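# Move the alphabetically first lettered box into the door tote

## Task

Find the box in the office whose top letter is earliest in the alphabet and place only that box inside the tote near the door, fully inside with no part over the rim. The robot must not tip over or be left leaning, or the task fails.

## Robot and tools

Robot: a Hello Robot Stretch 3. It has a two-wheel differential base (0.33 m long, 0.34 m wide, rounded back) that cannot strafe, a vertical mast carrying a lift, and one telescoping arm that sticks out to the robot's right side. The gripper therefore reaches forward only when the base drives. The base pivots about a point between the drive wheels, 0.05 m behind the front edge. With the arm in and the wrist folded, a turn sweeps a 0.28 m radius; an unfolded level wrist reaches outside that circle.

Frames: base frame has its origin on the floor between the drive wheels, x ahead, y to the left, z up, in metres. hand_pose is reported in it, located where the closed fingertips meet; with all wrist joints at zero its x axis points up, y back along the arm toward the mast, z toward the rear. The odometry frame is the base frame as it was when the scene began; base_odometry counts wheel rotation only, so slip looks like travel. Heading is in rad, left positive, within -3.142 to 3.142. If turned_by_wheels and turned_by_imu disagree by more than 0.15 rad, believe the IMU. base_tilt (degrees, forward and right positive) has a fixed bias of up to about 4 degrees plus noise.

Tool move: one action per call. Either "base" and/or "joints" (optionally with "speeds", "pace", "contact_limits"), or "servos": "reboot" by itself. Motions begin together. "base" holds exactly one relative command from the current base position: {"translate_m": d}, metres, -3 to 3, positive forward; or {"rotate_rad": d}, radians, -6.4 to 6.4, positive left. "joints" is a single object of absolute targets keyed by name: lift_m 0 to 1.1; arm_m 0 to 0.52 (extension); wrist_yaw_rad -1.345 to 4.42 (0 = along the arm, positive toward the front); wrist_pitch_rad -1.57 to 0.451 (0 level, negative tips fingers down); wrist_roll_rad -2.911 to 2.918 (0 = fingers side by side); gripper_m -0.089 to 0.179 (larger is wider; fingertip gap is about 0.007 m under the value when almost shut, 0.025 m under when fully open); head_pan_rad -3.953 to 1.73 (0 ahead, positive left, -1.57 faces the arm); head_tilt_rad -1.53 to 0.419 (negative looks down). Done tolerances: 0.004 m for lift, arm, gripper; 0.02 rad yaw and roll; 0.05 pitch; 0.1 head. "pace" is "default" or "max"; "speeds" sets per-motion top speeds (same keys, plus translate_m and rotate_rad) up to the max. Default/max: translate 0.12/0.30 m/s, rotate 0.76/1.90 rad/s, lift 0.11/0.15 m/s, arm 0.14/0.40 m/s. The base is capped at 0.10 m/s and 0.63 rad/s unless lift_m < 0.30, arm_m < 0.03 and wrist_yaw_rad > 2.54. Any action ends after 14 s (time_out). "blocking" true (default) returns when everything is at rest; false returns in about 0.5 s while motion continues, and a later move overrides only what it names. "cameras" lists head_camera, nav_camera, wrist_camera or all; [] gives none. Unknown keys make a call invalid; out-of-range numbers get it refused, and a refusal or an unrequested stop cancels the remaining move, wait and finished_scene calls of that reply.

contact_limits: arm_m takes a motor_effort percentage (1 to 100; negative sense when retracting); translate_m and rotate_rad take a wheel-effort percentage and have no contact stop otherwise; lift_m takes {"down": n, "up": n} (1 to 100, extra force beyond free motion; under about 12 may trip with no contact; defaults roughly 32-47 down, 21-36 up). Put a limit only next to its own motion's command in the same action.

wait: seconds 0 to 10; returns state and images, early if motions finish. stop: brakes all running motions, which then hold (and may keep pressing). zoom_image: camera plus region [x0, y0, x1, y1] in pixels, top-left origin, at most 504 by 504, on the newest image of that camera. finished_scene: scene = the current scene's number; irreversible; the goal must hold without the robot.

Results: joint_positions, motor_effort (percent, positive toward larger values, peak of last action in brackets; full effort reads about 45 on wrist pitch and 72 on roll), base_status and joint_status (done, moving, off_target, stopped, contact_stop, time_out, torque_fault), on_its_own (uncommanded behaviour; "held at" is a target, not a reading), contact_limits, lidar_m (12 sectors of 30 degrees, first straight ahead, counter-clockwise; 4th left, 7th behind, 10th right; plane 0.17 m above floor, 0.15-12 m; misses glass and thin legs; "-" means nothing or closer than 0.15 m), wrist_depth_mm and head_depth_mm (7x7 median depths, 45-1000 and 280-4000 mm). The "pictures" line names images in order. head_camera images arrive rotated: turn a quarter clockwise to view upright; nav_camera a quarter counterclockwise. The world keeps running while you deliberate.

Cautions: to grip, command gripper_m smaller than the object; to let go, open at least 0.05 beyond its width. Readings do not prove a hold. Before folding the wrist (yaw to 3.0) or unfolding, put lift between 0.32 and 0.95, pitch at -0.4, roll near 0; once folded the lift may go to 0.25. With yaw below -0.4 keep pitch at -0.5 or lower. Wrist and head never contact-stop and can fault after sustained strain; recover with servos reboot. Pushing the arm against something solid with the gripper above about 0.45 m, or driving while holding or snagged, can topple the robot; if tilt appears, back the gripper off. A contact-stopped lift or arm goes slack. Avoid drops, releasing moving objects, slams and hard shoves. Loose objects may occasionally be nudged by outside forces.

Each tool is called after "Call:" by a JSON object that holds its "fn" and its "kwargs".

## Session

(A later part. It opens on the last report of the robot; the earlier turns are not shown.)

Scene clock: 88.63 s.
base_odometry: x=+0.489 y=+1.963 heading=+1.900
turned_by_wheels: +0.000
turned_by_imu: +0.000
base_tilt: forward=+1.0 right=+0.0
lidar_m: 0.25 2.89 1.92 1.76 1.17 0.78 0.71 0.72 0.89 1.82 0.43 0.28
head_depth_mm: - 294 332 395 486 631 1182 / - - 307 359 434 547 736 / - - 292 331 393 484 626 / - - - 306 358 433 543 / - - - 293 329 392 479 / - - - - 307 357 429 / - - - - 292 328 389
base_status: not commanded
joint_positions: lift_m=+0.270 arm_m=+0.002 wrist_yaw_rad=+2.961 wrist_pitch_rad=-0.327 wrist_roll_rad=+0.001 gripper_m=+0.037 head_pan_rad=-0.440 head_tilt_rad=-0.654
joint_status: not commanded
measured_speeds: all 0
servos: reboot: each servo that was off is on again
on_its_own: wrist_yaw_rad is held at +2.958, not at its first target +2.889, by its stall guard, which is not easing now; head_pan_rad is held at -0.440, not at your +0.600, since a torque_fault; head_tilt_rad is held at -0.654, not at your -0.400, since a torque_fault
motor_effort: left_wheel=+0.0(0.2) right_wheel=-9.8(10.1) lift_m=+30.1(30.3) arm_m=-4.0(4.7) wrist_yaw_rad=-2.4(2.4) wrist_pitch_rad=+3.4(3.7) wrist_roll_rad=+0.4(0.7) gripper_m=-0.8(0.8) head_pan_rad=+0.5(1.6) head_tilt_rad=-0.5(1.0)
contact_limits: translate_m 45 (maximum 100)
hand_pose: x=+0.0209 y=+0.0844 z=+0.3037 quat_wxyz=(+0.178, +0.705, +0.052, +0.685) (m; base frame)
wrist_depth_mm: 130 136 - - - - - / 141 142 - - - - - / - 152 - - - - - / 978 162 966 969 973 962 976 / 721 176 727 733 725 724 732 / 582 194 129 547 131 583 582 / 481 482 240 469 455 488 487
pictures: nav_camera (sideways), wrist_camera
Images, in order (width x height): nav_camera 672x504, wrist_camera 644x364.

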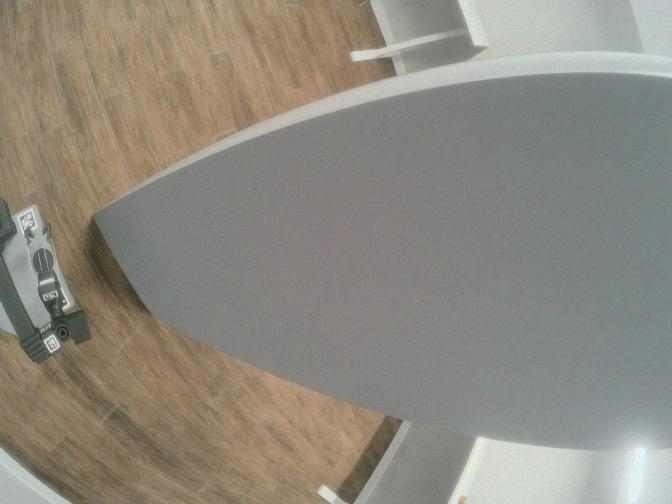

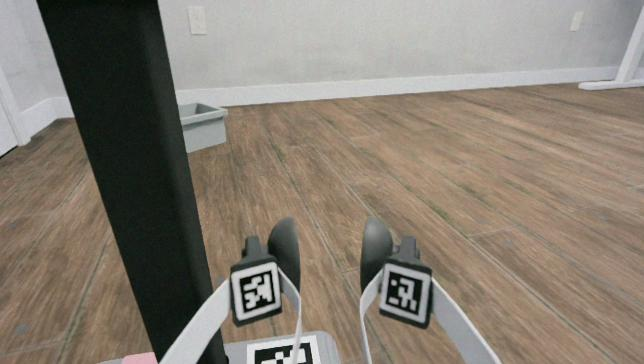

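Call:
{"fn": "move", "kwargs": {"base": {"translate_m": -0.17}, "joints": {"head_pan_rad": 0.0, "head_tilt_rad": -0.35, "wrist_yaw_rad": 2.95}, "cameras": []}}

Call:
{"fn": "move", "kwargs": {"base": {"rotate_rad": -1.57}, "cameras": ["nav_camera", "head_camera"]}}

Scene clock: 98.30 s.
move: done
base_odometry: x=+0.544 y=+1.802 heading=+1.899
turned_by_wheels: +0.000
turned_by_imu: +0.001
base_tilt: forward=+1.0 right=-0.1
lidar_m: 0.42 2.91 1.89 1.74 0.88 0.59 0.54 0.55 0.68 1.39 2.62 0.46
head_depth_mm: 332 352 376 403 434 469 512 / 329 349 372 399 430 465 507 / 328 347 370 396 426 461 503 / 325 345 367 393 422 456 497 / 329 2809 2628 3063 2225 1725 1404 / 2750 2880 2969 3164 2400 1828 1485 / 2727 2882 3063 3188 2409 1845 1486
base_status: done
joint_positions: lift_m=+0.270 arm_m=+0.002 wrist_yaw_rad=+2.953 wrist_pitch_rad=-0.327 wrist_roll_rad=+0.001 gripper_m=+0.037 head_pan_rad=+0.007 head_tilt_rad=-0.349
joint_status: all done
measured_speeds: all 0
motor_effort: left_wheel=-10.3(13.1) right_wheel=+0.2(11.8) lift_m=+27.1(30.4) arm_m=+0.3(2.0) wrist_yaw_rad=-2.0(2.3) wrist_pitch_rad=+3.3(3.9) wrist_roll_rad=+0.5(0.8) gripper_m=+0.3(1.2) head_pan_rad=-3.0(5.7) head_tilt_rad=+2.8(5.5)
hand_pose: x=+0.0228 y=+0.0841 z=+0.3037 quat_wxyz=(+0.180, +0.705, +0.049, +0.684) (m; base frame)
wrist_depth_mm: 129 136 - - - - - / 137 143 - - - - - / - 152 - - - - - / 894 163 948 961 955 974 969 / 723 175 724 725 725 731 735 / 576 191 129 542 131 581 589 / 485 482 254 471 456 487 487
pictures: none
No camera images: "cameras" was empty.

Scene clock: 101.63 s.
move: done
base_odometry: x=+0.544 y=+1.802 heading=+0.330
turned_by_wheels: -1.569
turned_by_imu: -1.563
base_tilt: forward=+0.9 right=-0.2
lidar_m: 1.44 2.61 0.46 0.42 2.84 1.88 1.74 0.86 0.59 0.54 0.55 0.69
head_depth_mm: 1390 1386 1377 1359 1396 1399 1383 / 1947 1914 1935 1910 1926 1814 1487 / 2558 2722 2886 2969 2453 1864 1490 / 2609 2733 2897 3091 2451 1854 1481 / 2574 2758 2911 3035 2430 1850 1486 / 2567 2688 2841 3066 2424 1835 1479 / 2532 2718 2878 3045 2424 1839 1480
base_status: done
joint_positions: lift_m=+0.270 arm_m=+0.002 wrist_yaw_rad=+2.953 wrist_pitch_rad=-0.327 wrist_roll_rad=+0.001 gripper_m=+0.037 head_pan_rad=+0.000 head_tilt_rad=-0.349
joint_status: not commanded
measured_speeds: all 0
motor_effort: left_wheel=+11.1(15.2) right_wheel=-9.6(14.7) lift_m=+23.0(27.2) arm_m=-11.4(11.4) wrist_yaw_rad=-2.1(2.6) wrist_pitch_rad=+3.3(3.9) wrist_roll_rad=+0.6(0.8) gripper_m=+0.6(1.2) head_pan_rad=-4.0(4.4) head_tilt_rad=+0.4(3.0)
hand_pose: x=+0.0228 y=+0.0841 z=+0.3037 quat_wxyz=(+0.180, +0.705, +0.049, +0.684) (m; base frame)
wrist_depth_mm: 129 136 - - - - - / 138 143 - - - - - / - 152 - - - - - / 964 162 961 - - 972 966 / 718 175 714 - 158 728 725 / 580 191 128 537 132 578 589 / 484 481 254 470 456 489 486
pictures: head_camera (sideways), nav_camera (sideways)
Images, in order (width x height): head_camera 896x504, nav_camera 672x504.

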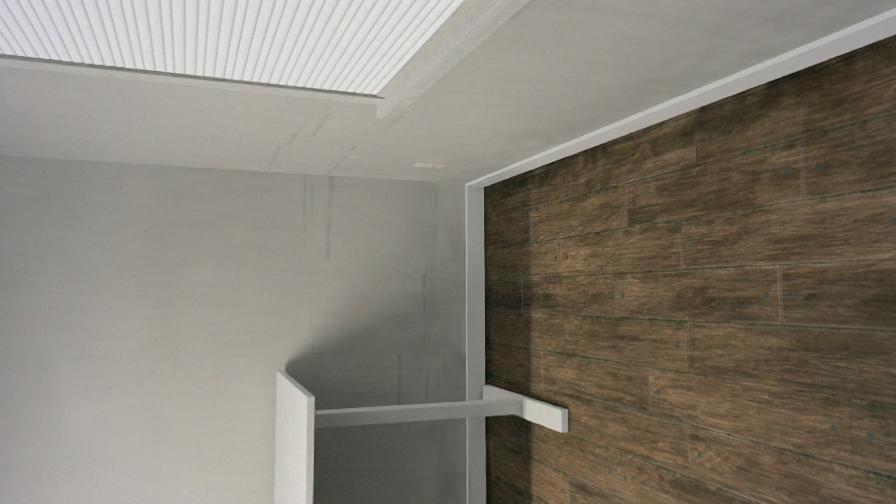

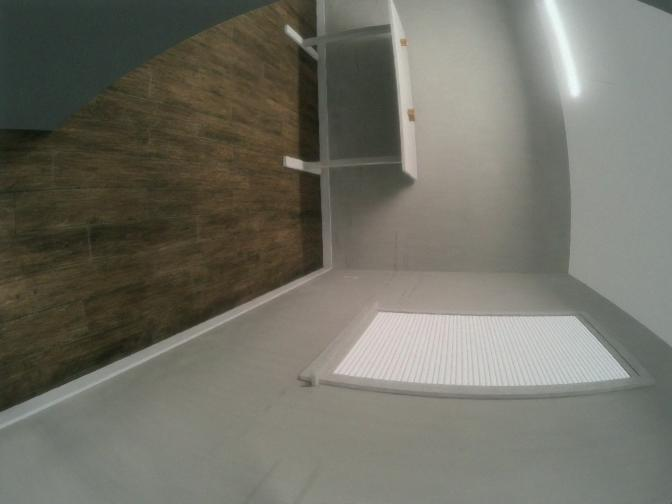

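Call:
{"fn": "move", "kwargs": {"base": {"rotate_rad": 0.113}, "joints": {"head_pan_rad": 0.5, "head_tilt_rad": -0.4}, "cameras": ["head_camera"]}}

Call:
{"fn": "move", "kwargs": {"base": {"translate_m": 1.45}, "speeds": {"translate_m": 0.25}, "contact_limits": {"translate_m": 45}, "cameras": ["nav_camera", "head_camera"]}}

Scene clock: 116.00 s.
move: done
base_odometry: x=+0.544 y=+1.802 heading=+0.442
turned_by_wheels: +0.112
turned_by_imu: +0.113
base_tilt: forward=+1.0 right=-0.1
lidar_m: 1.99 0.61 0.44 0.42 2.52 1.81 1.74 0.74 0.57 0.54 0.56 0.76
head_depth_mm: 2597 2714 2885 3078 2260 1751 1434 / 2743 2865 3024 3151 2269 1761 1433 / 2924 3018 3237 3213 2260 1773 1432 / 3037 3223 3401 3130 2266 1728 1429 / 3212 3384 3685 3170 2229 1741 1424 / 3433 3616 3872 2885 668 704 761 / 465 487 513 541 574 612 651
base_status: done
joint_positions: lift_m=+0.270 arm_m=+0.002 wrist_yaw_rad=+2.953 wrist_pitch_rad=-0.327 wrist_roll_rad=+0.001 gripper_m=+0.037 head_pan_rad=+0.505 head_tilt_rad=-0.399
joint_status: all done
measured_speeds: all 0
motor_effort: left_wheel=-10.8(12.0) right_wheel=+10.3(12.6) lift_m=+21.5(21.6) arm_m=-22.6(23.4) wrist_yaw_rad=-2.1(2.5) wrist_pitch_rad=+3.4(3.8) wrist_roll_rad=+0.6(0.8) gripper_m=-0.8(1.3) head_pan_rad=+2.4(5.9) head_tilt_rad=-2.3(5.7)
hand_pose: x=+0.0228 y=+0.0841 z=+0.3037 quat_wxyz=(+0.180, +0.705, +0.049, +0.684) (m; base frame)
wrist_depth_mm: 129 136 - - - - - / 139 144 - - - - - / - 152 - - - - - / 949 162 964 - - 975 955 / 723 175 727 - 152 727 723 / 579 191 129 542 131 577 578 / 480 483 255 474 453 489 489
pictures: head_camera (sideways)
Images, in order (width x height): head_camera 896x504.

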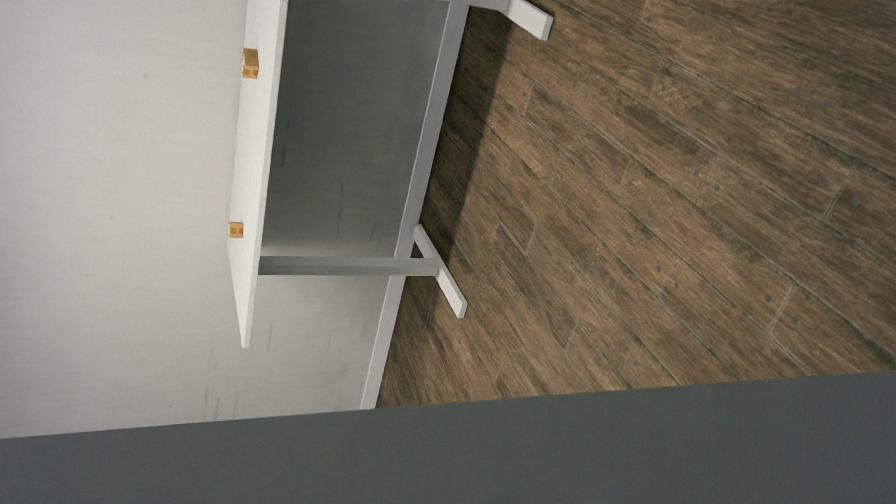

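Scene clock: 124.17 s.
move: done
base_odometry: x=+1.854 y=+2.423 heading=+0.443
turned_by_wheels: +0.000
turned_by_imu: -0.001
base_tilt: forward=+1.1 right=-0.2
lidar_m: 1.60 1.21 2.05 2.86 1.65 1.09 2.06 0.75 0.54 0.52 0.54 0.73
head_depth_mm: 1347 1424 1486 1612 1720 1761 1440 / 1425 1499 1529 1661 1824 1761 1426 / 1494 1583 1529 1004 1943 1554 1428 / 1565 1674 1528 1896 2074 1752 1429 / 1672 1786 1361 2059 2155 1726 1418 / 1780 1912 1486 2241 2221 1745 1422 / 1879 2043 1492 2418 2237 1722 1411
base_status: done
joint_positions: lift_m=+0.270 arm_m=+0.002 wrist_yaw_rad=+2.953 wrist_pitch_rad=-0.327 wrist_roll_rad=+0.001 gripper_m=+0.037 head_pan_rad=+0.500 head_tilt_rad=-0.400
joint_status: not commanded
measured_speeds: all 0
motor_effort: left_wheel=+8.2(13.0) right_wheel=+3.6(13.4) lift_m=+28.4(28.4) arm_m=-17.2(22.6) wrist_yaw_rad=-1.9(2.5) wrist_pitch_rad=+3.6(3.9) wrist_roll_rad=+0.6(0.8) gripper_m=+0.9(1.3) head_pan_rad=-2.8(4.5) head_tilt_rad=-2.1(3.3)
contact_limits: translate_m 45 (maximum 100)
hand_pose: x=+0.0228 y=+0.0841 z=+0.3037 quat_wxyz=(+0.181, +0.705, +0.049, +0.684) (m; base frame)
wrist_depth_mm: 129 136 - - - - - / 139 143 - - - - - / - 152 - - - - - / 943 163 969 978 974 964 966 / 722 175 723 729 725 723 724 / 575 191 129 542 131 586 586 / 482 481 253 468 458 487 486
pictures: head_camera (sideways), nav_camera (sideways)
Images, in order (width x height): head_camera 896x504, nav_camera 672x504.

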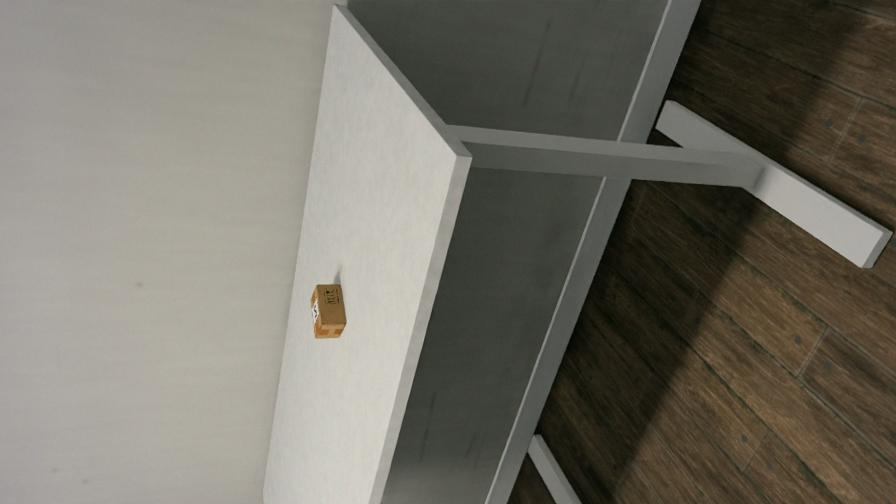

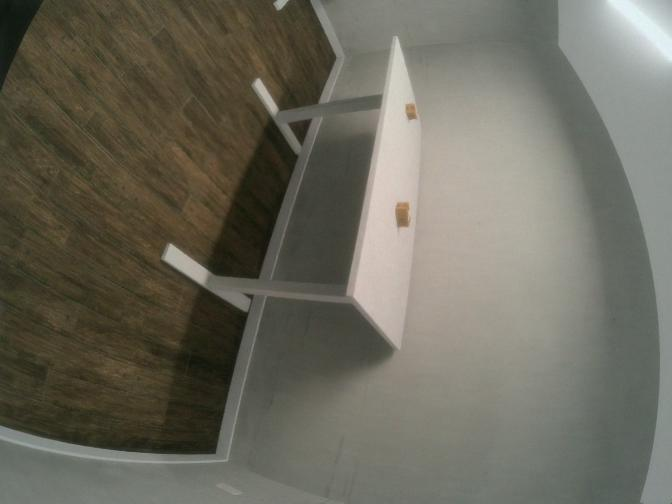

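Call:
{"fn": "zoom_image", "kwargs": {"camera": "head_camera", "region": [300, 275, 360, 345]}}

Call:
{"fn": "move", "kwargs": {"base": {"rotate_rad": 1.57}, "joints": {"head_pan_rad": -0.7, "head_tilt_rad": -0.35}, "pace": "max", "cameras": ["head_camera", "nav_camera"]}}

Scaled by 7.200 from the camera's 896x504 image, which has a finer 1280x720 frame.

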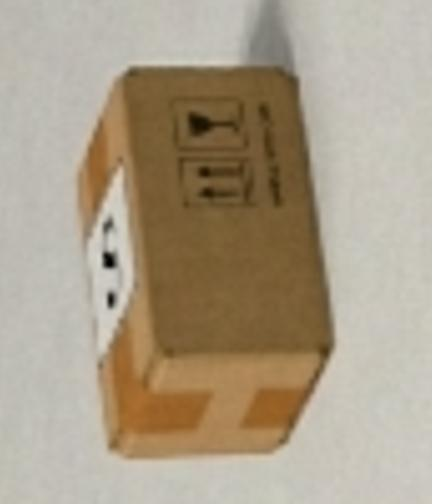

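Scene clock: 128.30 s.
move: done
base_odometry: x=+1.854 y=+2.423 heading=+2.012
turned_by_wheels: +1.570
turned_by_imu: +1.563
base_tilt: forward=+1.0 right=-0.2
lidar_m: 2.86 1.65 1.09 2.26 0.77 0.55 0.52 0.53 0.71 1.60 1.22 2.04
head_depth_mm: 1611 1682 1733 1090 1919 1863 1494 / 1761 1856 1831 1272 2119 1866 1491 / 1946 2034 1959 2228 2344 1829 1484 / 2164 2278 1941 2559 2402 1849 1479 / 2429 2581 1884 2978 2228 1817 1488 / 2796 2974 3103 3306 2420 1821 1470 / 2905 3092 3248 3281 2408 1821 1469
base_status: done
joint_positions: lift_m=+0.270 arm_m=+0.002 wrist_yaw_rad=+2.953 wrist_pitch_rad=-0.327 wrist_roll_rad=+0.001 gripper_m=+0.037 head_pan_rad=-0.713 head_tilt_rad=-0.352
joint_status: all done
measured_speeds: translate_m=+0.000 rotate_rad=+0.000 lift_m=+0.000 arm_m=+0.000 wrist_yaw_rad=+0.000 wrist_pitch_rad=+0.000 wrist_roll_rad=+0.000 head_pan_rad=+0.024 head_tilt_rad=+0.000
motor_effort: left_wheel=-8.9(16.3) right_wheel=+9.6(16.7) lift_m=+28.8(30.5) arm_m=-22.9(23.5) wrist_yaw_rad=-2.1(2.3) wrist_pitch_rad=+3.7(4.0) wrist_roll_rad=+0.5(0.8) gripper_m=+0.5(1.1) head_pan_rad=+3.0(4.7) head_tilt_rad=+3.8(5.3)
hand_pose: x=+0.0228 y=+0.0841 z=+0.3037 quat_wxyz=(+0.181, +0.705, +0.049, +0.684) (m; base frame)
wrist_depth_mm: 129 136 - - - - - / 137 143 - - - - - / - 152 - - - - - / - 163 956 963 973 976 966 / 692 175 733 725 721 720 727 / 582 191 129 540 131 584 577 / 480 484 253 469 456 485 485
pictures: head_camera (sideways), nav_camera (sideways)
Images, in order (width x height): head_camera 896x504, nav_camera 672x504.

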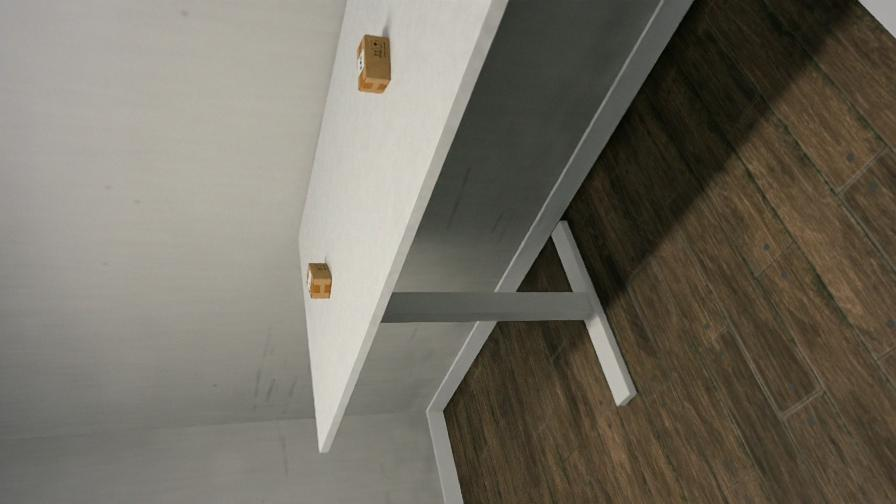

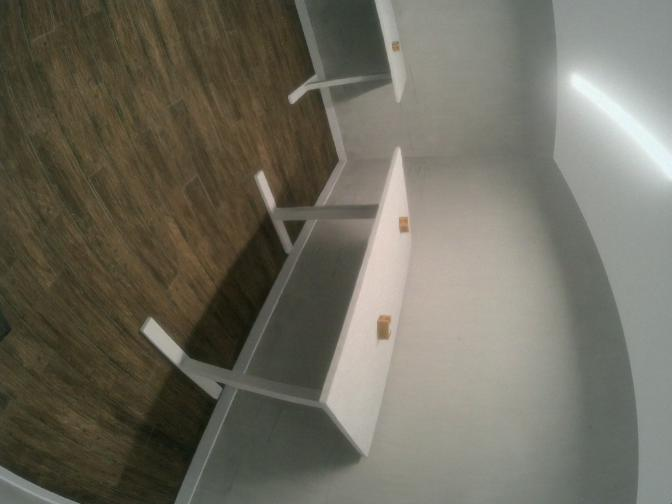

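Call:
{"fn": "zoom_image", "kwargs": {"camera": "head_camera", "region": [345, 25, 405, 100]}}

Call:
{"fn": "move", "kwargs": {"base": {"translate_m": 0.75}, "joints": {"head_pan_rad": -1.5, "head_tilt_rad": -0.4}, "speeds": {"translate_m": 0.25}, "contact_limits": {"translate_m": 45}, "cameras": ["head_camera", "nav_camera"]}}

Scaled by 6.720 from the camera's 896x504 image, which has a finer 1280x720 frame.

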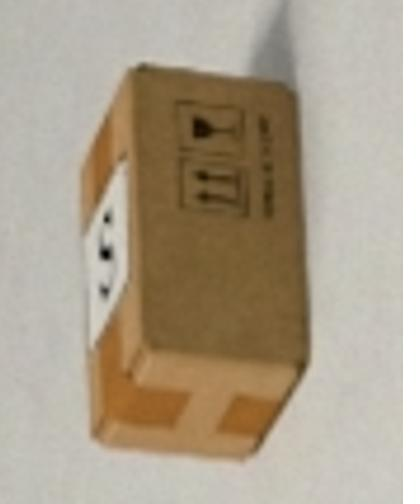

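Scene clock: 138.80 s.
move: done
base_odometry: x=+1.534 y=+3.101 heading=+2.012
turned_by_wheels: +0.000
turned_by_imu: +0.001
base_tilt: forward=+1.0 right=-0.2
lidar_m: 2.12 1.83 1.17 1.19 1.04 1.32 1.27 1.30 1.65 1.15 1.46 2.15
head_depth_mm: 1298 1383 1428 897 1328 1609 1408 / 1302 1391 1448 893 1766 1743 1416 / 1318 1406 1461 944 1775 1751 1426 / 1327 1413 1470 938 1796 1754 1423 / 1352 1429 1490 935 1815 1748 1426 / 1356 1454 1502 930 1835 1739 1433 / 1368 1473 1496 983 1846 1730 1424
base_status: done
joint_positions: lift_m=+0.270 arm_m=+0.002 wrist_yaw_rad=+2.953 wrist_pitch_rad=-0.327 wrist_roll_rad=+0.001 gripper_m=+0.037 head_pan_rad=-1.500 head_tilt_rad=-0.400
joint_status: all done
measured_speeds: all 0
motor_effort: left_wheel=+2.0(11.8) right_wheel=+10.0(19.2) lift_m=+23.2(27.0) arm_m=-16.5(21.2) wrist_yaw_rad=-1.8(2.5) wrist_pitch_rad=+3.7(3.9) wrist_roll_rad=+0.7(0.9) gripper_m=+0.8(1.2) head_pan_rad=+2.3(4.4) head_tilt_rad=-3.2(4.3)
contact_limits: translate_m 45 (maximum 100)
hand_pose: x=+0.0228 y=+0.0841 z=+0.3037 quat_wxyz=(+0.181, +0.705, +0.049, +0.684) (m; base frame)
wrist_depth_mm: 129 136 - - - - - / 139 143 - - - - - / - 152 - - - - - / 958 162 966 948 960 961 988 / 721 175 725 729 724 728 727 / 574 191 129 539 131 585 580 / 482 484 254 473 457 490 487
pictures: head_camera (sideways), nav_camera (sideways)
Images, in order (width x height): head_camera 896x504, nav_camera 672x504.

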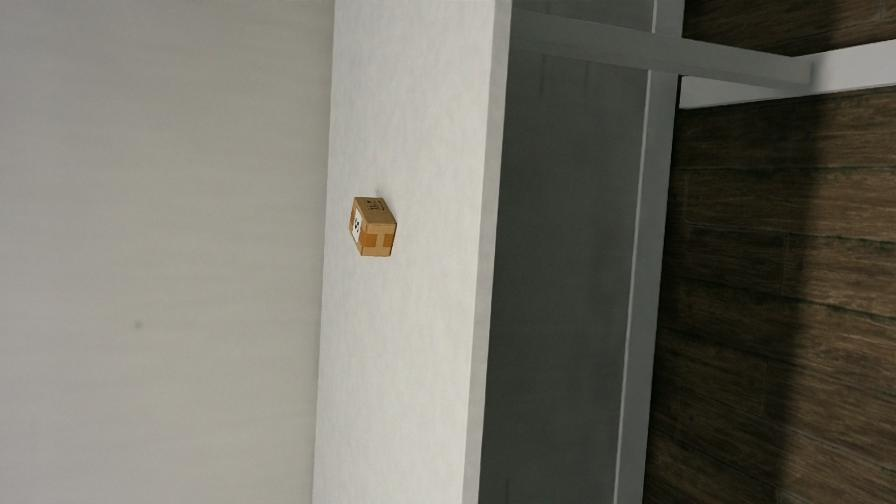

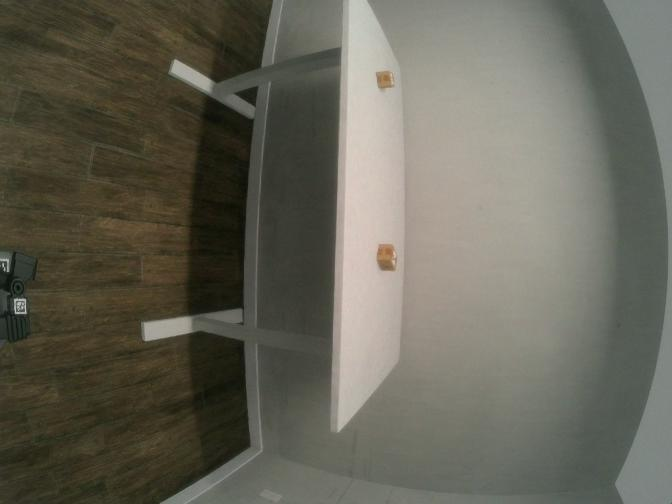

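Call:
{"fn": "zoom_image", "kwargs": {"camera": "head_camera", "region": [340, 190, 410, 265]}}

Call:
{"fn": "move", "kwargs": {"joints": {"head_pan_rad": -0.6, "head_tilt_rad": -0.3}, "cameras": ["head_camera", "nav_camera"]}}

Scaled by 6.720 from the camera's 896x504 image, which has a finer 1280x720 frame.

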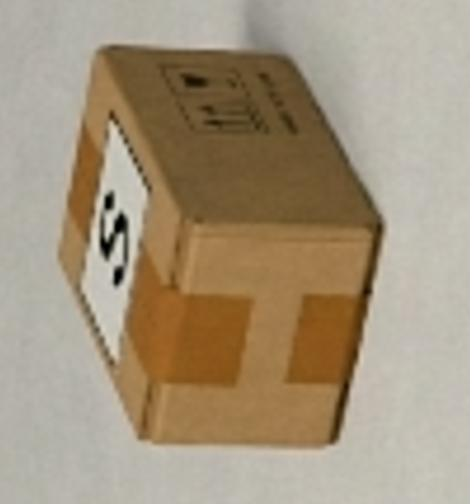

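Scene clock: 142.97 s.
move: done
base_odometry: x=+1.534 y=+3.101 heading=+2.012
turned_by_wheels: +0.000
turned_by_imu: +0.001
base_tilt: forward=+0.9 right=-0.2
lidar_m: 2.11 1.83 1.17 1.19 1.04 1.33 1.27 1.30 1.64 1.14 1.47 2.15
head_depth_mm: 1792 1860 1916 1176 1514 1734 1564 / 2001 2061 2140 1388 2325 1987 1569 / 2272 2340 2436 2526 2535 1948 1518 / 2509 2581 2757 2916 2638 1940 1552 / 2403 2530 2655 2782 2627 1939 1543 / 2286 2381 2496 2640 2606 1944 1558 / 2162 2236 2345 2450 2442 1932 1533
base_status: not commanded
joint_positions: lift_m=+0.270 arm_m=+0.002 wrist_yaw_rad=+2.953 wrist_pitch_rad=-0.327 wrist_roll_rad=+0.001 gripper_m=+0.037 head_pan_rad=-0.578 head_tilt_rad=-0.304
joint_status: all done
measured_speeds: all 0
motor_effort: left_wheel=+2.1(2.3) right_wheel=+10.2(10.4) lift_m=+20.7(21.1) arm_m=-13.6(14.5) wrist_yaw_rad=-1.8(2.2) wrist_pitch_rad=+3.3(3.8) wrist_roll_rad=+0.5(0.8) gripper_m=-0.7(1.0) head_pan_rad=+0.2(5.9) head_tilt_rad=+4.0(6.3)
contact_limits: translate_m 45 (maximum 100)
hand_pose: x=+0.0228 y=+0.0841 z=+0.3037 quat_wxyz=(+0.181, +0.705, +0.049, +0.684) (m; base frame)
wrist_depth_mm: 129 136 - - - - - / 140 143 - - - - - / - 152 - - - - - / 967 163 980 959 971 964 971 / 714 175 722 714 733 724 733 / 576 192 129 543 131 587 585 / 485 483 254 468 456 482 484
pictures: head_camera (sideways), nav_camera (sideways)
Images, in order (width x height): head_camera 896x504, nav_camera 672x504.

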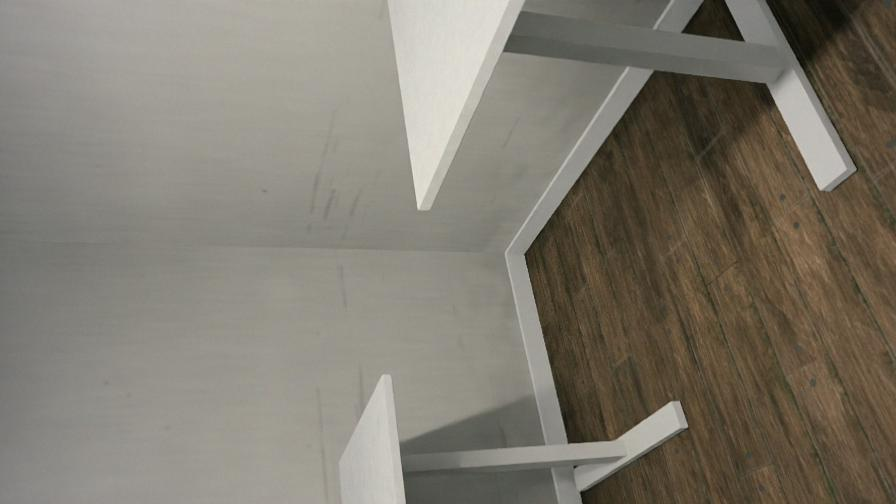

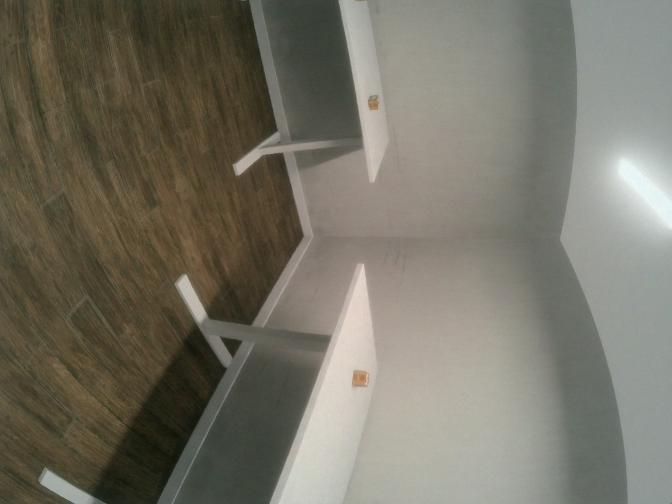

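Call:
{"fn": "move", "kwargs": {"joints": {"head_pan_rad": -1.0, "head_tilt_rad": -0.3}, "cameras": ["head_camera"]}}

Call:
{"fn": "move", "kwargs": {"joints": {"head_pan_rad": 0.1, "head_tilt_rad": -0.25}, "cameras": ["head_camera"]}}

Scene clock: 145.97 s.
move: done
base_odometry: x=+1.534 y=+3.101 heading=+2.012
turned_by_wheels: +0.000
turned_by_imu: +0.000
base_tilt: forward=+0.9 right=-0.2
lidar_m: 2.12 1.83 1.16 1.19 1.04 1.33 1.27 1.30 1.64 1.14 1.46 2.15
head_depth_mm: 1371 1435 1484 1193 888 1719 1570 / 1442 1518 1581 1182 1731 1812 1576 / 1535 1609 1681 1171 1868 1916 1547 / 1637 1709 1777 1169 2016 1925 1563 / 1739 1824 1929 1255 1621 1710 1556 / 1849 1979 2115 1364 2355 1957 1509 / 2006 2134 2267 2416 2496 1962 1548
base_status: not commanded
joint_positions: lift_m=+0.270 arm_m=+0.002 wrist_yaw_rad=+2.953 wrist_pitch_rad=-0.327 wrist_roll_rad=+0.001 gripper_m=+0.037 head_pan_rad=-1.008 head_tilt_rad=-0.300
joint_status: all done
measured_speeds: all 0
motor_effort: left_wheel=+2.0(2.2) right_wheel=+10.0(10.2) lift_m=+20.9(20.9) arm_m=-11.2(12.0) wrist_yaw_rad=-2.2(2.2) wrist_pitch_rad=+3.6(3.8) wrist_roll_rad=+0.6(0.8) gripper_m=+0.2(1.2) head_pan_rad=-3.7(5.6) head_tilt_rad=+3.3(5.0)
contact_limits: translate_m 45 (maximum 100)
hand_pose: x=+0.0228 y=+0.0841 z=+0.3037 quat_wxyz=(+0.181, +0.705, +0.049, +0.684) (m; base frame)
wrist_depth_mm: 129 136 - - - - - / 140 143 - - - - - / - 152 - - - - - / 956 162 956 960 955 963 982 / 722 175 736 723 734 719 729 / 579 192 129 541 131 581 586 / 481 483 253 472 452 486 490
pictures: head_camera (sideways)
Images, in order (width x height): head_camera 896x504.

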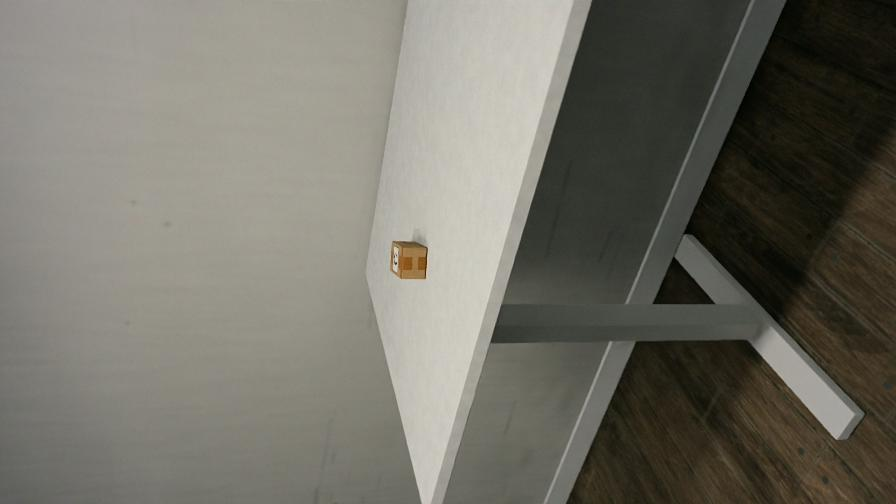

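Scene clock: 147.07 s.
move: done
base_odometry: x=+1.534 y=+3.101 heading=+2.012
turned_by_wheels: +0.000
turned_by_imu: +0.000
base_tilt: forward=+1.0 right=-0.1
lidar_m: 2.12 1.83 1.17 1.19 1.05 1.33 1.27 1.30 1.65 1.15 1.47 2.16
head_depth_mm: 2117 2218 2319 2310 2516 2138 1666 / 2158 2230 2352 2263 2610 2126 1636 / 2184 2286 2386 2252 2582 2116 1648 / 2220 2294 2419 2511 2630 2102 1633 / 2238 2338 2450 2540 2614 2095 1626 / 2259 2334 2460 2147 2731 2051 1625 / 2295 2342 2447 2564 2673 2075 1633
base_status: not commanded
joint_positions: lift_m=+0.270 arm_m=+0.002 wrist_yaw_rad=+2.953 wrist_pitch_rad=-0.327 wrist_roll_rad=+0.001 gripper_m=+0.037 head_pan_rad=+0.116 head_tilt_rad=-0.249
joint_status: all done
measured_speeds: all 0
motor_effort: left_wheel=+2.1(2.4) right_wheel=+10.0(10.4) lift_m=+20.9(21.0) arm_m=-10.8(11.3) wrist_yaw_rad=-1.9(2.3) wrist_pitch_rad=+3.6(3.8) wrist_roll_rad=+0.5(0.9) gripper_m=+0.3(1.5) head_pan_rad=+1.8(4.5) head_tilt_rad=+3.6(7.3)
contact_limits: translate_m 45 (maximum 100)
hand_pose: x=+0.0228 y=+0.0841 z=+0.3037 quat_wxyz=(+0.181, +0.705, +0.049, +0.684) (m; base frame)
wrist_depth_mm: 129 136 - - - - - / 139 143 - - - - - / - 152 - - - - - / 953 162 962 962 952 958 971 / 726 175 726 721 733 731 721 / 584 192 129 536 131 585 578 / 486 485 254 469 459 485 485
pictures: head_camera (sideways)
Images, in order (width x height): head_camera 896x504.

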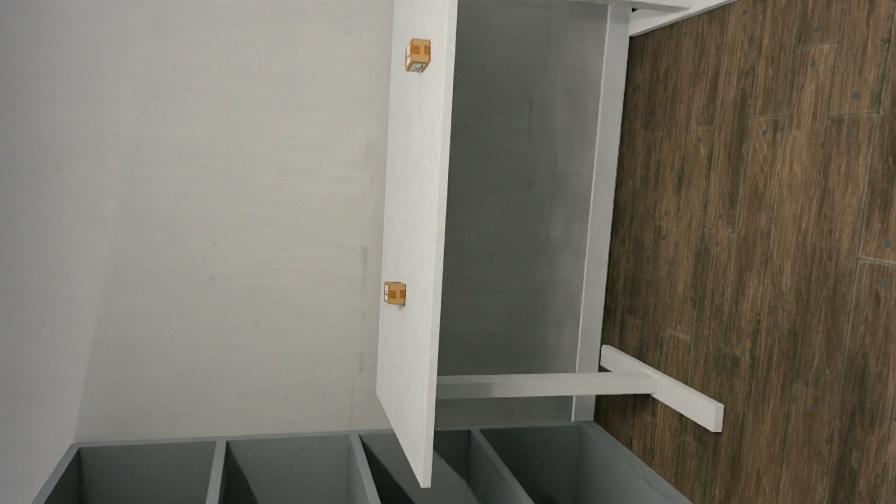

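Call:
{"fn": "zoom_image", "kwargs": {"camera": "head_camera", "region": [395, 30, 440, 80]}}

Call:
{"fn": "zoom_image", "kwargs": {"camera": "head_camera", "region": [375, 270, 415, 315]}}

Call:
{"fn": "move", "kwargs": {"joints": {"head_pan_rad": -1.0, "head_tilt_rad": -0.3}, "cameras": ["head_camera"]}}

Call:
{"fn": "zoom_image", "kwargs": {"camera": "head_camera", "region": [380, 230, 435, 290]}}

Scaled by 10.080 from the camera's 896x504 image, which has a finer 1280x720 frame.

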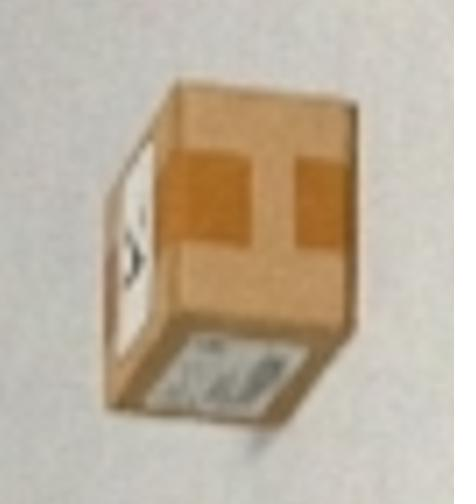

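Scaled by 11.200 from the camera's 896x504 image, which has a finer 1280x720 frame.

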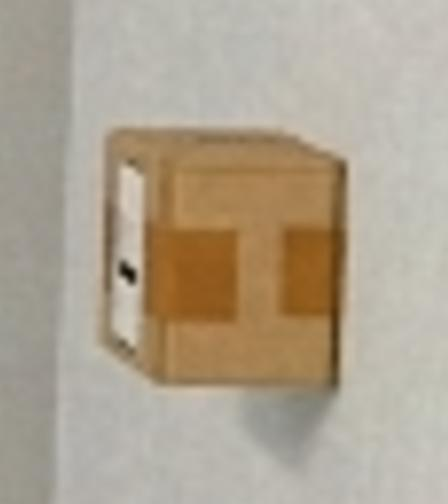

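Scene clock: 151.27 s.
move: done
base_odometry: x=+1.534 y=+3.101 heading=+2.012
turned_by_wheels: +0.000
turned_by_imu: +0.001
base_tilt: forward=+1.1 right=-0.2
lidar_m: 2.12 1.83 1.16 1.19 1.05 1.33 1.27 1.30 1.65 1.15 1.47 2.15
head_depth_mm: 1369 1423 1484 1209 903 1721 1589 / 1433 1498 1557 1197 1716 1800 1568 / 1526 1582 1664 1187 1833 1882 1571 / 1616 1685 1770 1176 1981 1971 1559 / 1714 1794 1900 1276 1598 1778 1556 / 1814 1909 2043 1381 2322 1961 1511 / 1944 2083 2212 2341 2455 1947 1548
base_status: not commanded
joint_positions: lift_m=+0.270 arm_m=+0.002 wrist_yaw_rad=+2.953 wrist_pitch_rad=-0.327 wrist_roll_rad=+0.001 gripper_m=+0.037 head_pan_rad=-1.025 head_tilt_rad=-0.296
joint_status: all done
measured_speeds: all 0
motor_effort: left_wheel=+2.1(2.3) right_wheel=+10.1(10.5) lift_m=+20.6(21.2) arm_m=-7.6(8.1) wrist_yaw_rad=-1.9(2.4) wrist_pitch_rad=+3.7(4.0) wrist_roll_rad=+0.5(0.8) gripper_m=+0.2(1.2) head_pan_rad=-0.5(4.9) head_tilt_rad=-1.5(5.0)
contact_limits: translate_m 45 (maximum 100)
hand_pose: x=+0.0228 y=+0.0841 z=+0.3037 quat_wxyz=(+0.181, +0.705, +0.049, +0.684) (m; base frame)
wrist_depth_mm: 129 136 - - - - - / 139 143 - - - - - / - 151 - - - - - / 969 162 955 948 971 966 969 / 719 175 727 727 729 735 732 / 583 191 129 538 131 587 581 / 483 484 255 470 455 487 488
pictures: head_camera (sideways)
Images, in order (width x height): head_camera 896x504.

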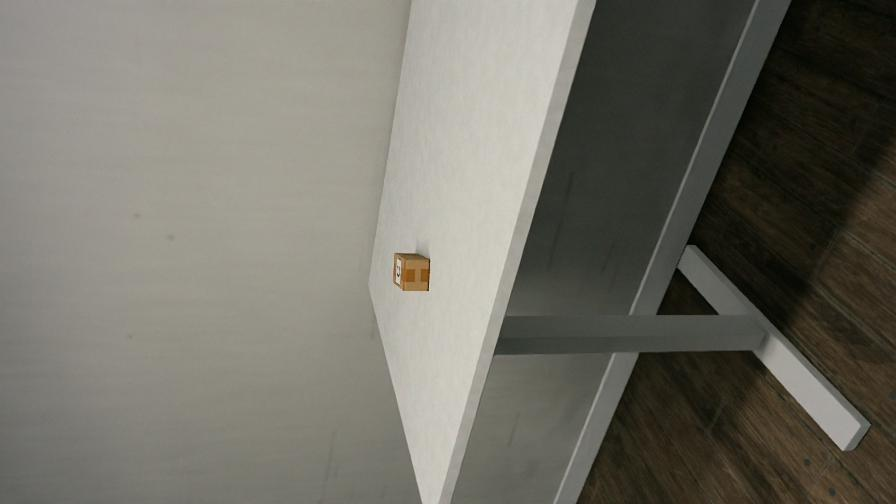

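Scaled by 8.400 from the camera's 896x504 image, which has a finer 1280x720 frame.

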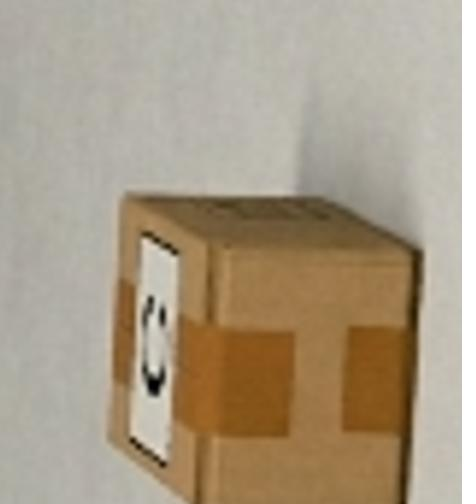

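Call:
{"fn": "move", "kwargs": {"base": {"translate_m": 0.7}, "joints": {"head_pan_rad": -1.45, "head_tilt_rad": -0.4}, "speeds": {"translate_m": 0.25}, "contact_limits": {"translate_m": 45}, "cameras": ["head_camera", "nav_camera"]}}

Call:
{"fn": "move", "kwargs": {"joints": {"head_pan_rad": 0.1, "head_tilt_rad": -0.3}, "cameras": ["head_camera"]}}

Scene clock: 161.60 s.
move: done
base_odometry: x=+1.235 y=+3.734 heading=+2.012
turned_by_wheels: +0.000
turned_by_imu: +0.000
base_tilt: forward=+0.9 right=-0.3
lidar_m: 1.81 1.51 1.33 1.04 1.42 1.42 1.96 2.01 1.46 1.13 1.13 1.44
head_depth_mm: 1266 1350 1407 892 1695 1757 1427 / 1285 1374 1417 889 1711 1752 1425 / 1301 1378 1437 882 1737 1747 1429 / 1314 1401 1460 934 1778 1751 1427 / 1335 1423 1498 928 1736 1627 1396 / 1353 1448 1552 924 1833 1737 1420 / 1379 1471 1585 1688 1875 1722 1412
base_status: done
joint_positions: lift_m=+0.270 arm_m=+0.002 wrist_yaw_rad=+2.953 wrist_pitch_rad=-0.327 wrist_roll_rad=+0.001 gripper_m=+0.037 head_pan_rad=-1.451 head_tilt_rad=-0.401
joint_status: all done
measured_speeds: all 0
motor_effort: left_wheel=+0.9(13.3) right_wheel=+11.1(14.3) lift_m=+21.1(21.4) arm_m=-0.9(5.0) wrist_yaw_rad=-2.1(2.4) wrist_pitch_rad=+3.2(3.9) wrist_roll_rad=+0.6(0.8) gripper_m=-1.4(1.4) head_pan_rad=+2.7(4.8) head_tilt_rad=+0.5(3.4)
contact_limits: translate_m 45 (maximum 100)
hand_pose: x=+0.0228 y=+0.0841 z=+0.3037 quat_wxyz=(+0.181, +0.705, +0.049, +0.684) (m; base frame)
wrist_depth_mm: 129 137 - - - - - / 140 143 - - - - - / - 152 - - - - - / 908 162 963 952 976 971 964 / 728 175 725 726 722 731 732 / 577 191 129 538 131 590 581 / 481 481 253 472 455 486 485
pictures: head_camera (sideways), nav_camera (sideways)
Images, in order (width x height): head_camera 896x504, nav_camera 672x504.

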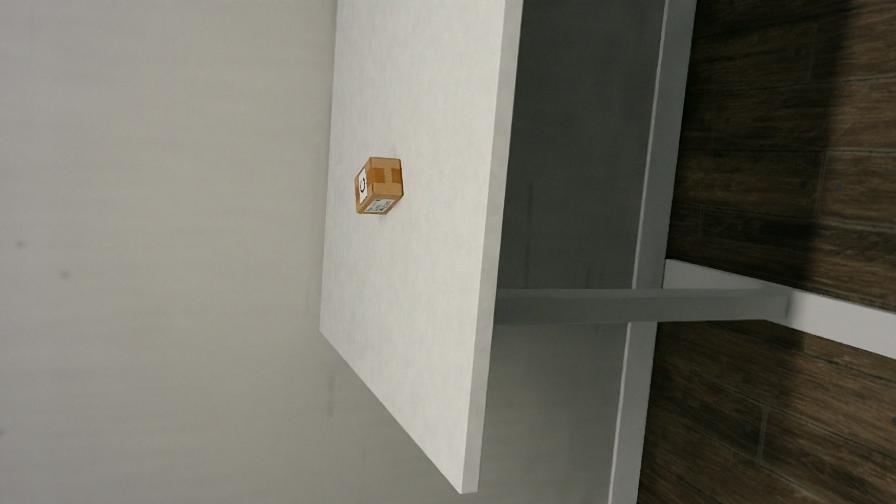

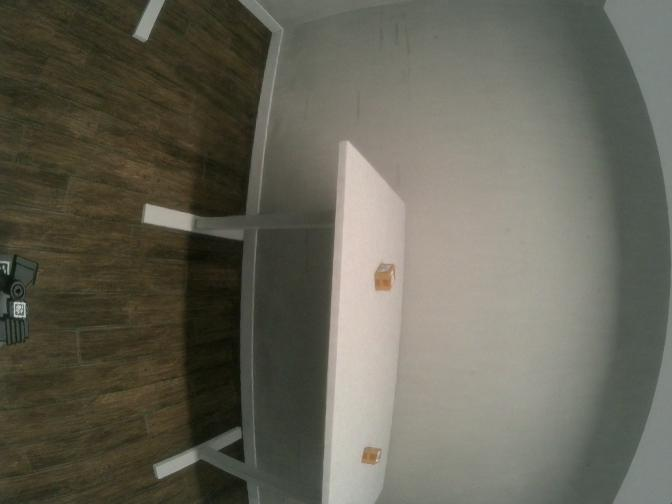

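Scene clock: 162.83 s.
move: done
base_odometry: x=+1.235 y=+3.734 heading=+2.012
turned_by_wheels: +0.000
turned_by_imu: +0.000
base_tilt: forward=+1.1 right=-0.2
lidar_m: 1.81 1.51 1.33 1.04 1.42 1.42 1.96 2.02 1.45 1.13 1.13 1.45
head_depth_mm: 1503 1583 1658 1318 1849 1922 1571 / 1522 1597 1691 1313 1877 1981 1558 / 1553 1622 1700 1310 1924 1957 1561 / 1556 1652 1752 1293 1959 1946 1559 / 1591 1687 1772 1283 1997 1948 1542 / 1619 1695 1809 1276 2033 1933 1548 / 1627 1736 1830 1274 1582 1749 1547
base_status: not commanded
joint_positions: lift_m=+0.270 arm_m=+0.002 wrist_yaw_rad=+2.953 wrist_pitch_rad=-0.327 wrist_roll_rad=+0.001 gripper_m=+0.037 head_pan_rad=+0.134 head_tilt_rad=-0.302
joint_status: all done
measured_speeds: all 0
motor_effort: left_wheel=+1.0(1.2) right_wheel=+11.1(11.7) lift_m=+21.2(21.4) arm_m=-0.1(1.1) wrist_yaw_rad=-1.9(2.2) wrist_pitch_rad=+3.6(4.0) wrist_roll_rad=+0.6(0.8) gripper_m=+0.7(1.9) head_pan_rad=+0.1(5.1) head_tilt_rad=+4.0(7.4)
contact_limits: translate_m 45 (maximum 100)
hand_pose: x=+0.0228 y=+0.0841 z=+0.3037 quat_wxyz=(+0.181, +0.705, +0.049, +0.684) (m; base frame)
wrist_depth_mm: 129 136 - - - - - / 140 143 - - - - - / - 152 - - - - - / 903 162 963 966 962 979 982 / 716 175 723 721 745 720 739 / 581 191 129 541 131 586 583 / 483 483 254 472 455 488 485
pictures: head_camera (sideways)
Images, in order (width x height): head_camera 896x504.

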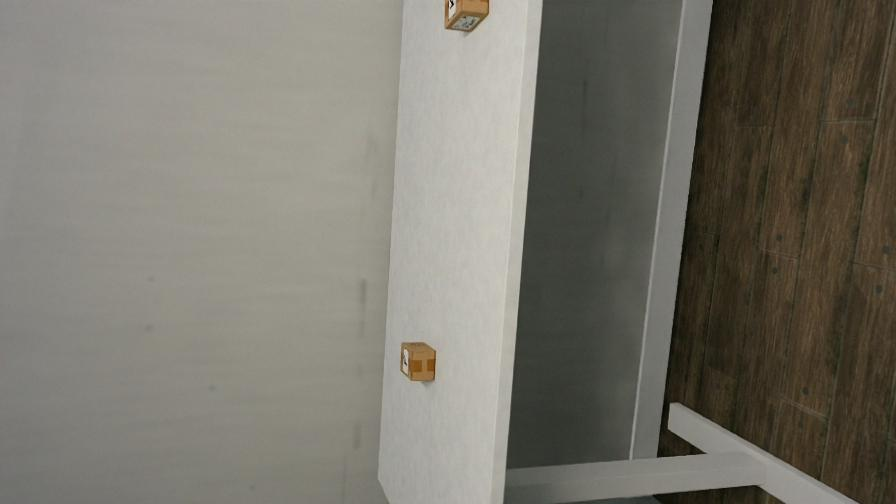

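Call:
{"fn": "zoom_image", "kwargs": {"camera": "head_camera", "region": [395, 335, 440, 390]}}

Call:
{"fn": "zoom_image", "kwargs": {"camera": "head_camera", "region": [435, 0, 495, 40]}}

Call:
{"fn": "move", "kwargs": {"joints": {"head_pan_rad": -1.45, "head_tilt_rad": -0.4}, "cameras": ["head_camera"]}}

Call:
{"fn": "zoom_image", "kwargs": {"camera": "head_camera", "region": [345, 150, 415, 220]}}

Scaled by 9.164 from the camera's 896x504 image, which has a finer 1280x720 frame.

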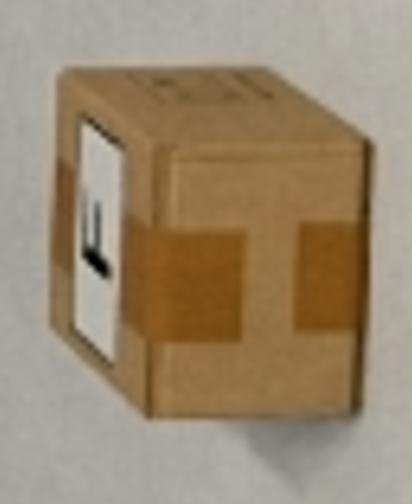

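Scaled by 8.400 from the camera's 896x504 image, which has a finer 1280x720 frame.

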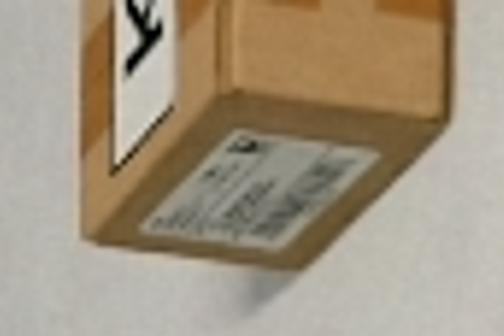

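Scene clock: 167.17 s.
move: done
base_odometry: x=+1.235 y=+3.734 heading=+2.012
turned_by_wheels: +0.000
turned_by_imu: +0.001
base_tilt: forward=+1.0 right=-0.1
lidar_m: 1.81 1.51 1.32 1.04 1.41 1.42 1.96 2.02 1.45 1.12 1.13 1.44
head_depth_mm: 1278 1358 1415 902 1680 1759 1447 / 1289 1370 1433 899 1725 1779 1435 / 1298 1389 1446 895 1727 1746 1440 / 1309 1395 1459 887 1749 1742 1432 / 1325 1414 1466 942 1346 1476 1393 / 1341 1429 1513 941 1814 1745 1439 / 1353 1443 1554 934 1839 1750 1427
base_status: not commanded
joint_positions: lift_m=+0.270 arm_m=+0.002 wrist_yaw_rad=+2.953 wrist_pitch_rad=-0.327 wrist_roll_rad=+0.001 gripper_m=+0.037 head_pan_rad=-1.484 head_tilt_rad=-0.396
joint_status: all done
measured_speeds: all 0
motor_effort: left_wheel=+1.0(1.2) right_wheel=+10.9(11.7) lift_m=+20.9(21.5) arm_m=+3.1(3.2) wrist_yaw_rad=-1.7(2.2) wrist_pitch_rad=+3.4(3.9) wrist_roll_rad=+0.6(0.7) gripper_m=+0.1(1.0) head_pan_rad=+1.3(5.1) head_tilt_rad=-1.3(4.4)
contact_limits: translate_m 45 (maximum 100)
hand_pose: x=+0.0228 y=+0.0841 z=+0.3037 quat_wxyz=(+0.181, +0.705, +0.049, +0.684) (m; base frame)
wrist_depth_mm: 129 136 - - - - - / 139 143 - - - - - / - 152 - - - - - / 897 163 970 969 960 951 954 / 725 175 723 724 744 732 726 / 578 192 129 537 131 587 584 / 486 486 254 473 458 486 489
pictures: head_camera (sideways)
Images, in order (width x height): head_camera 896x504.

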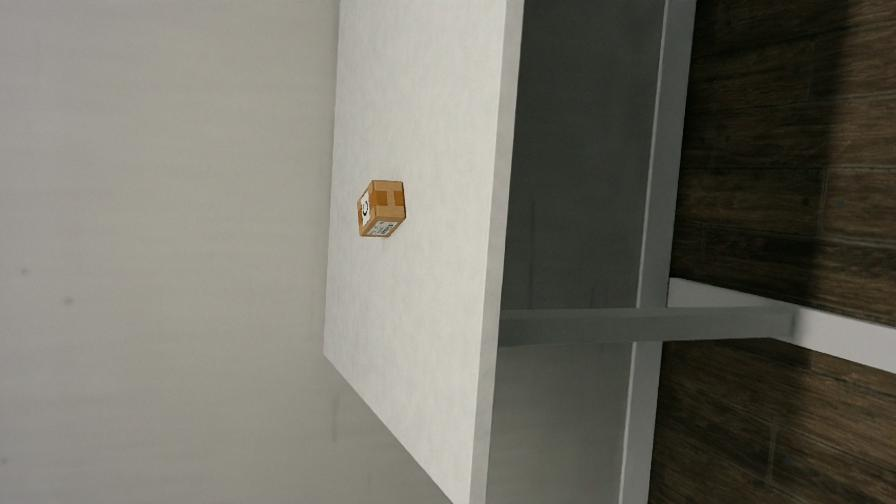

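Scaled by 7.200 from the camera's 896x504 image, which has a finer 1280x720 frame.

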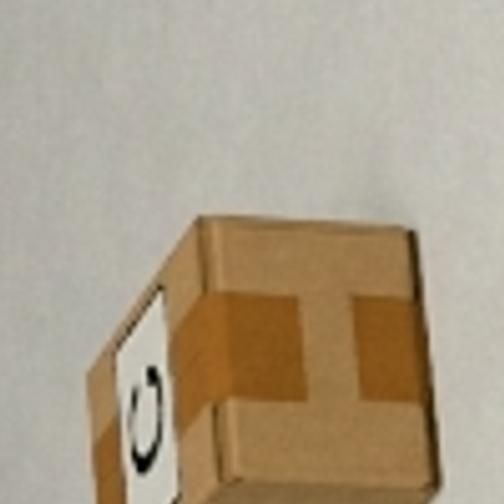

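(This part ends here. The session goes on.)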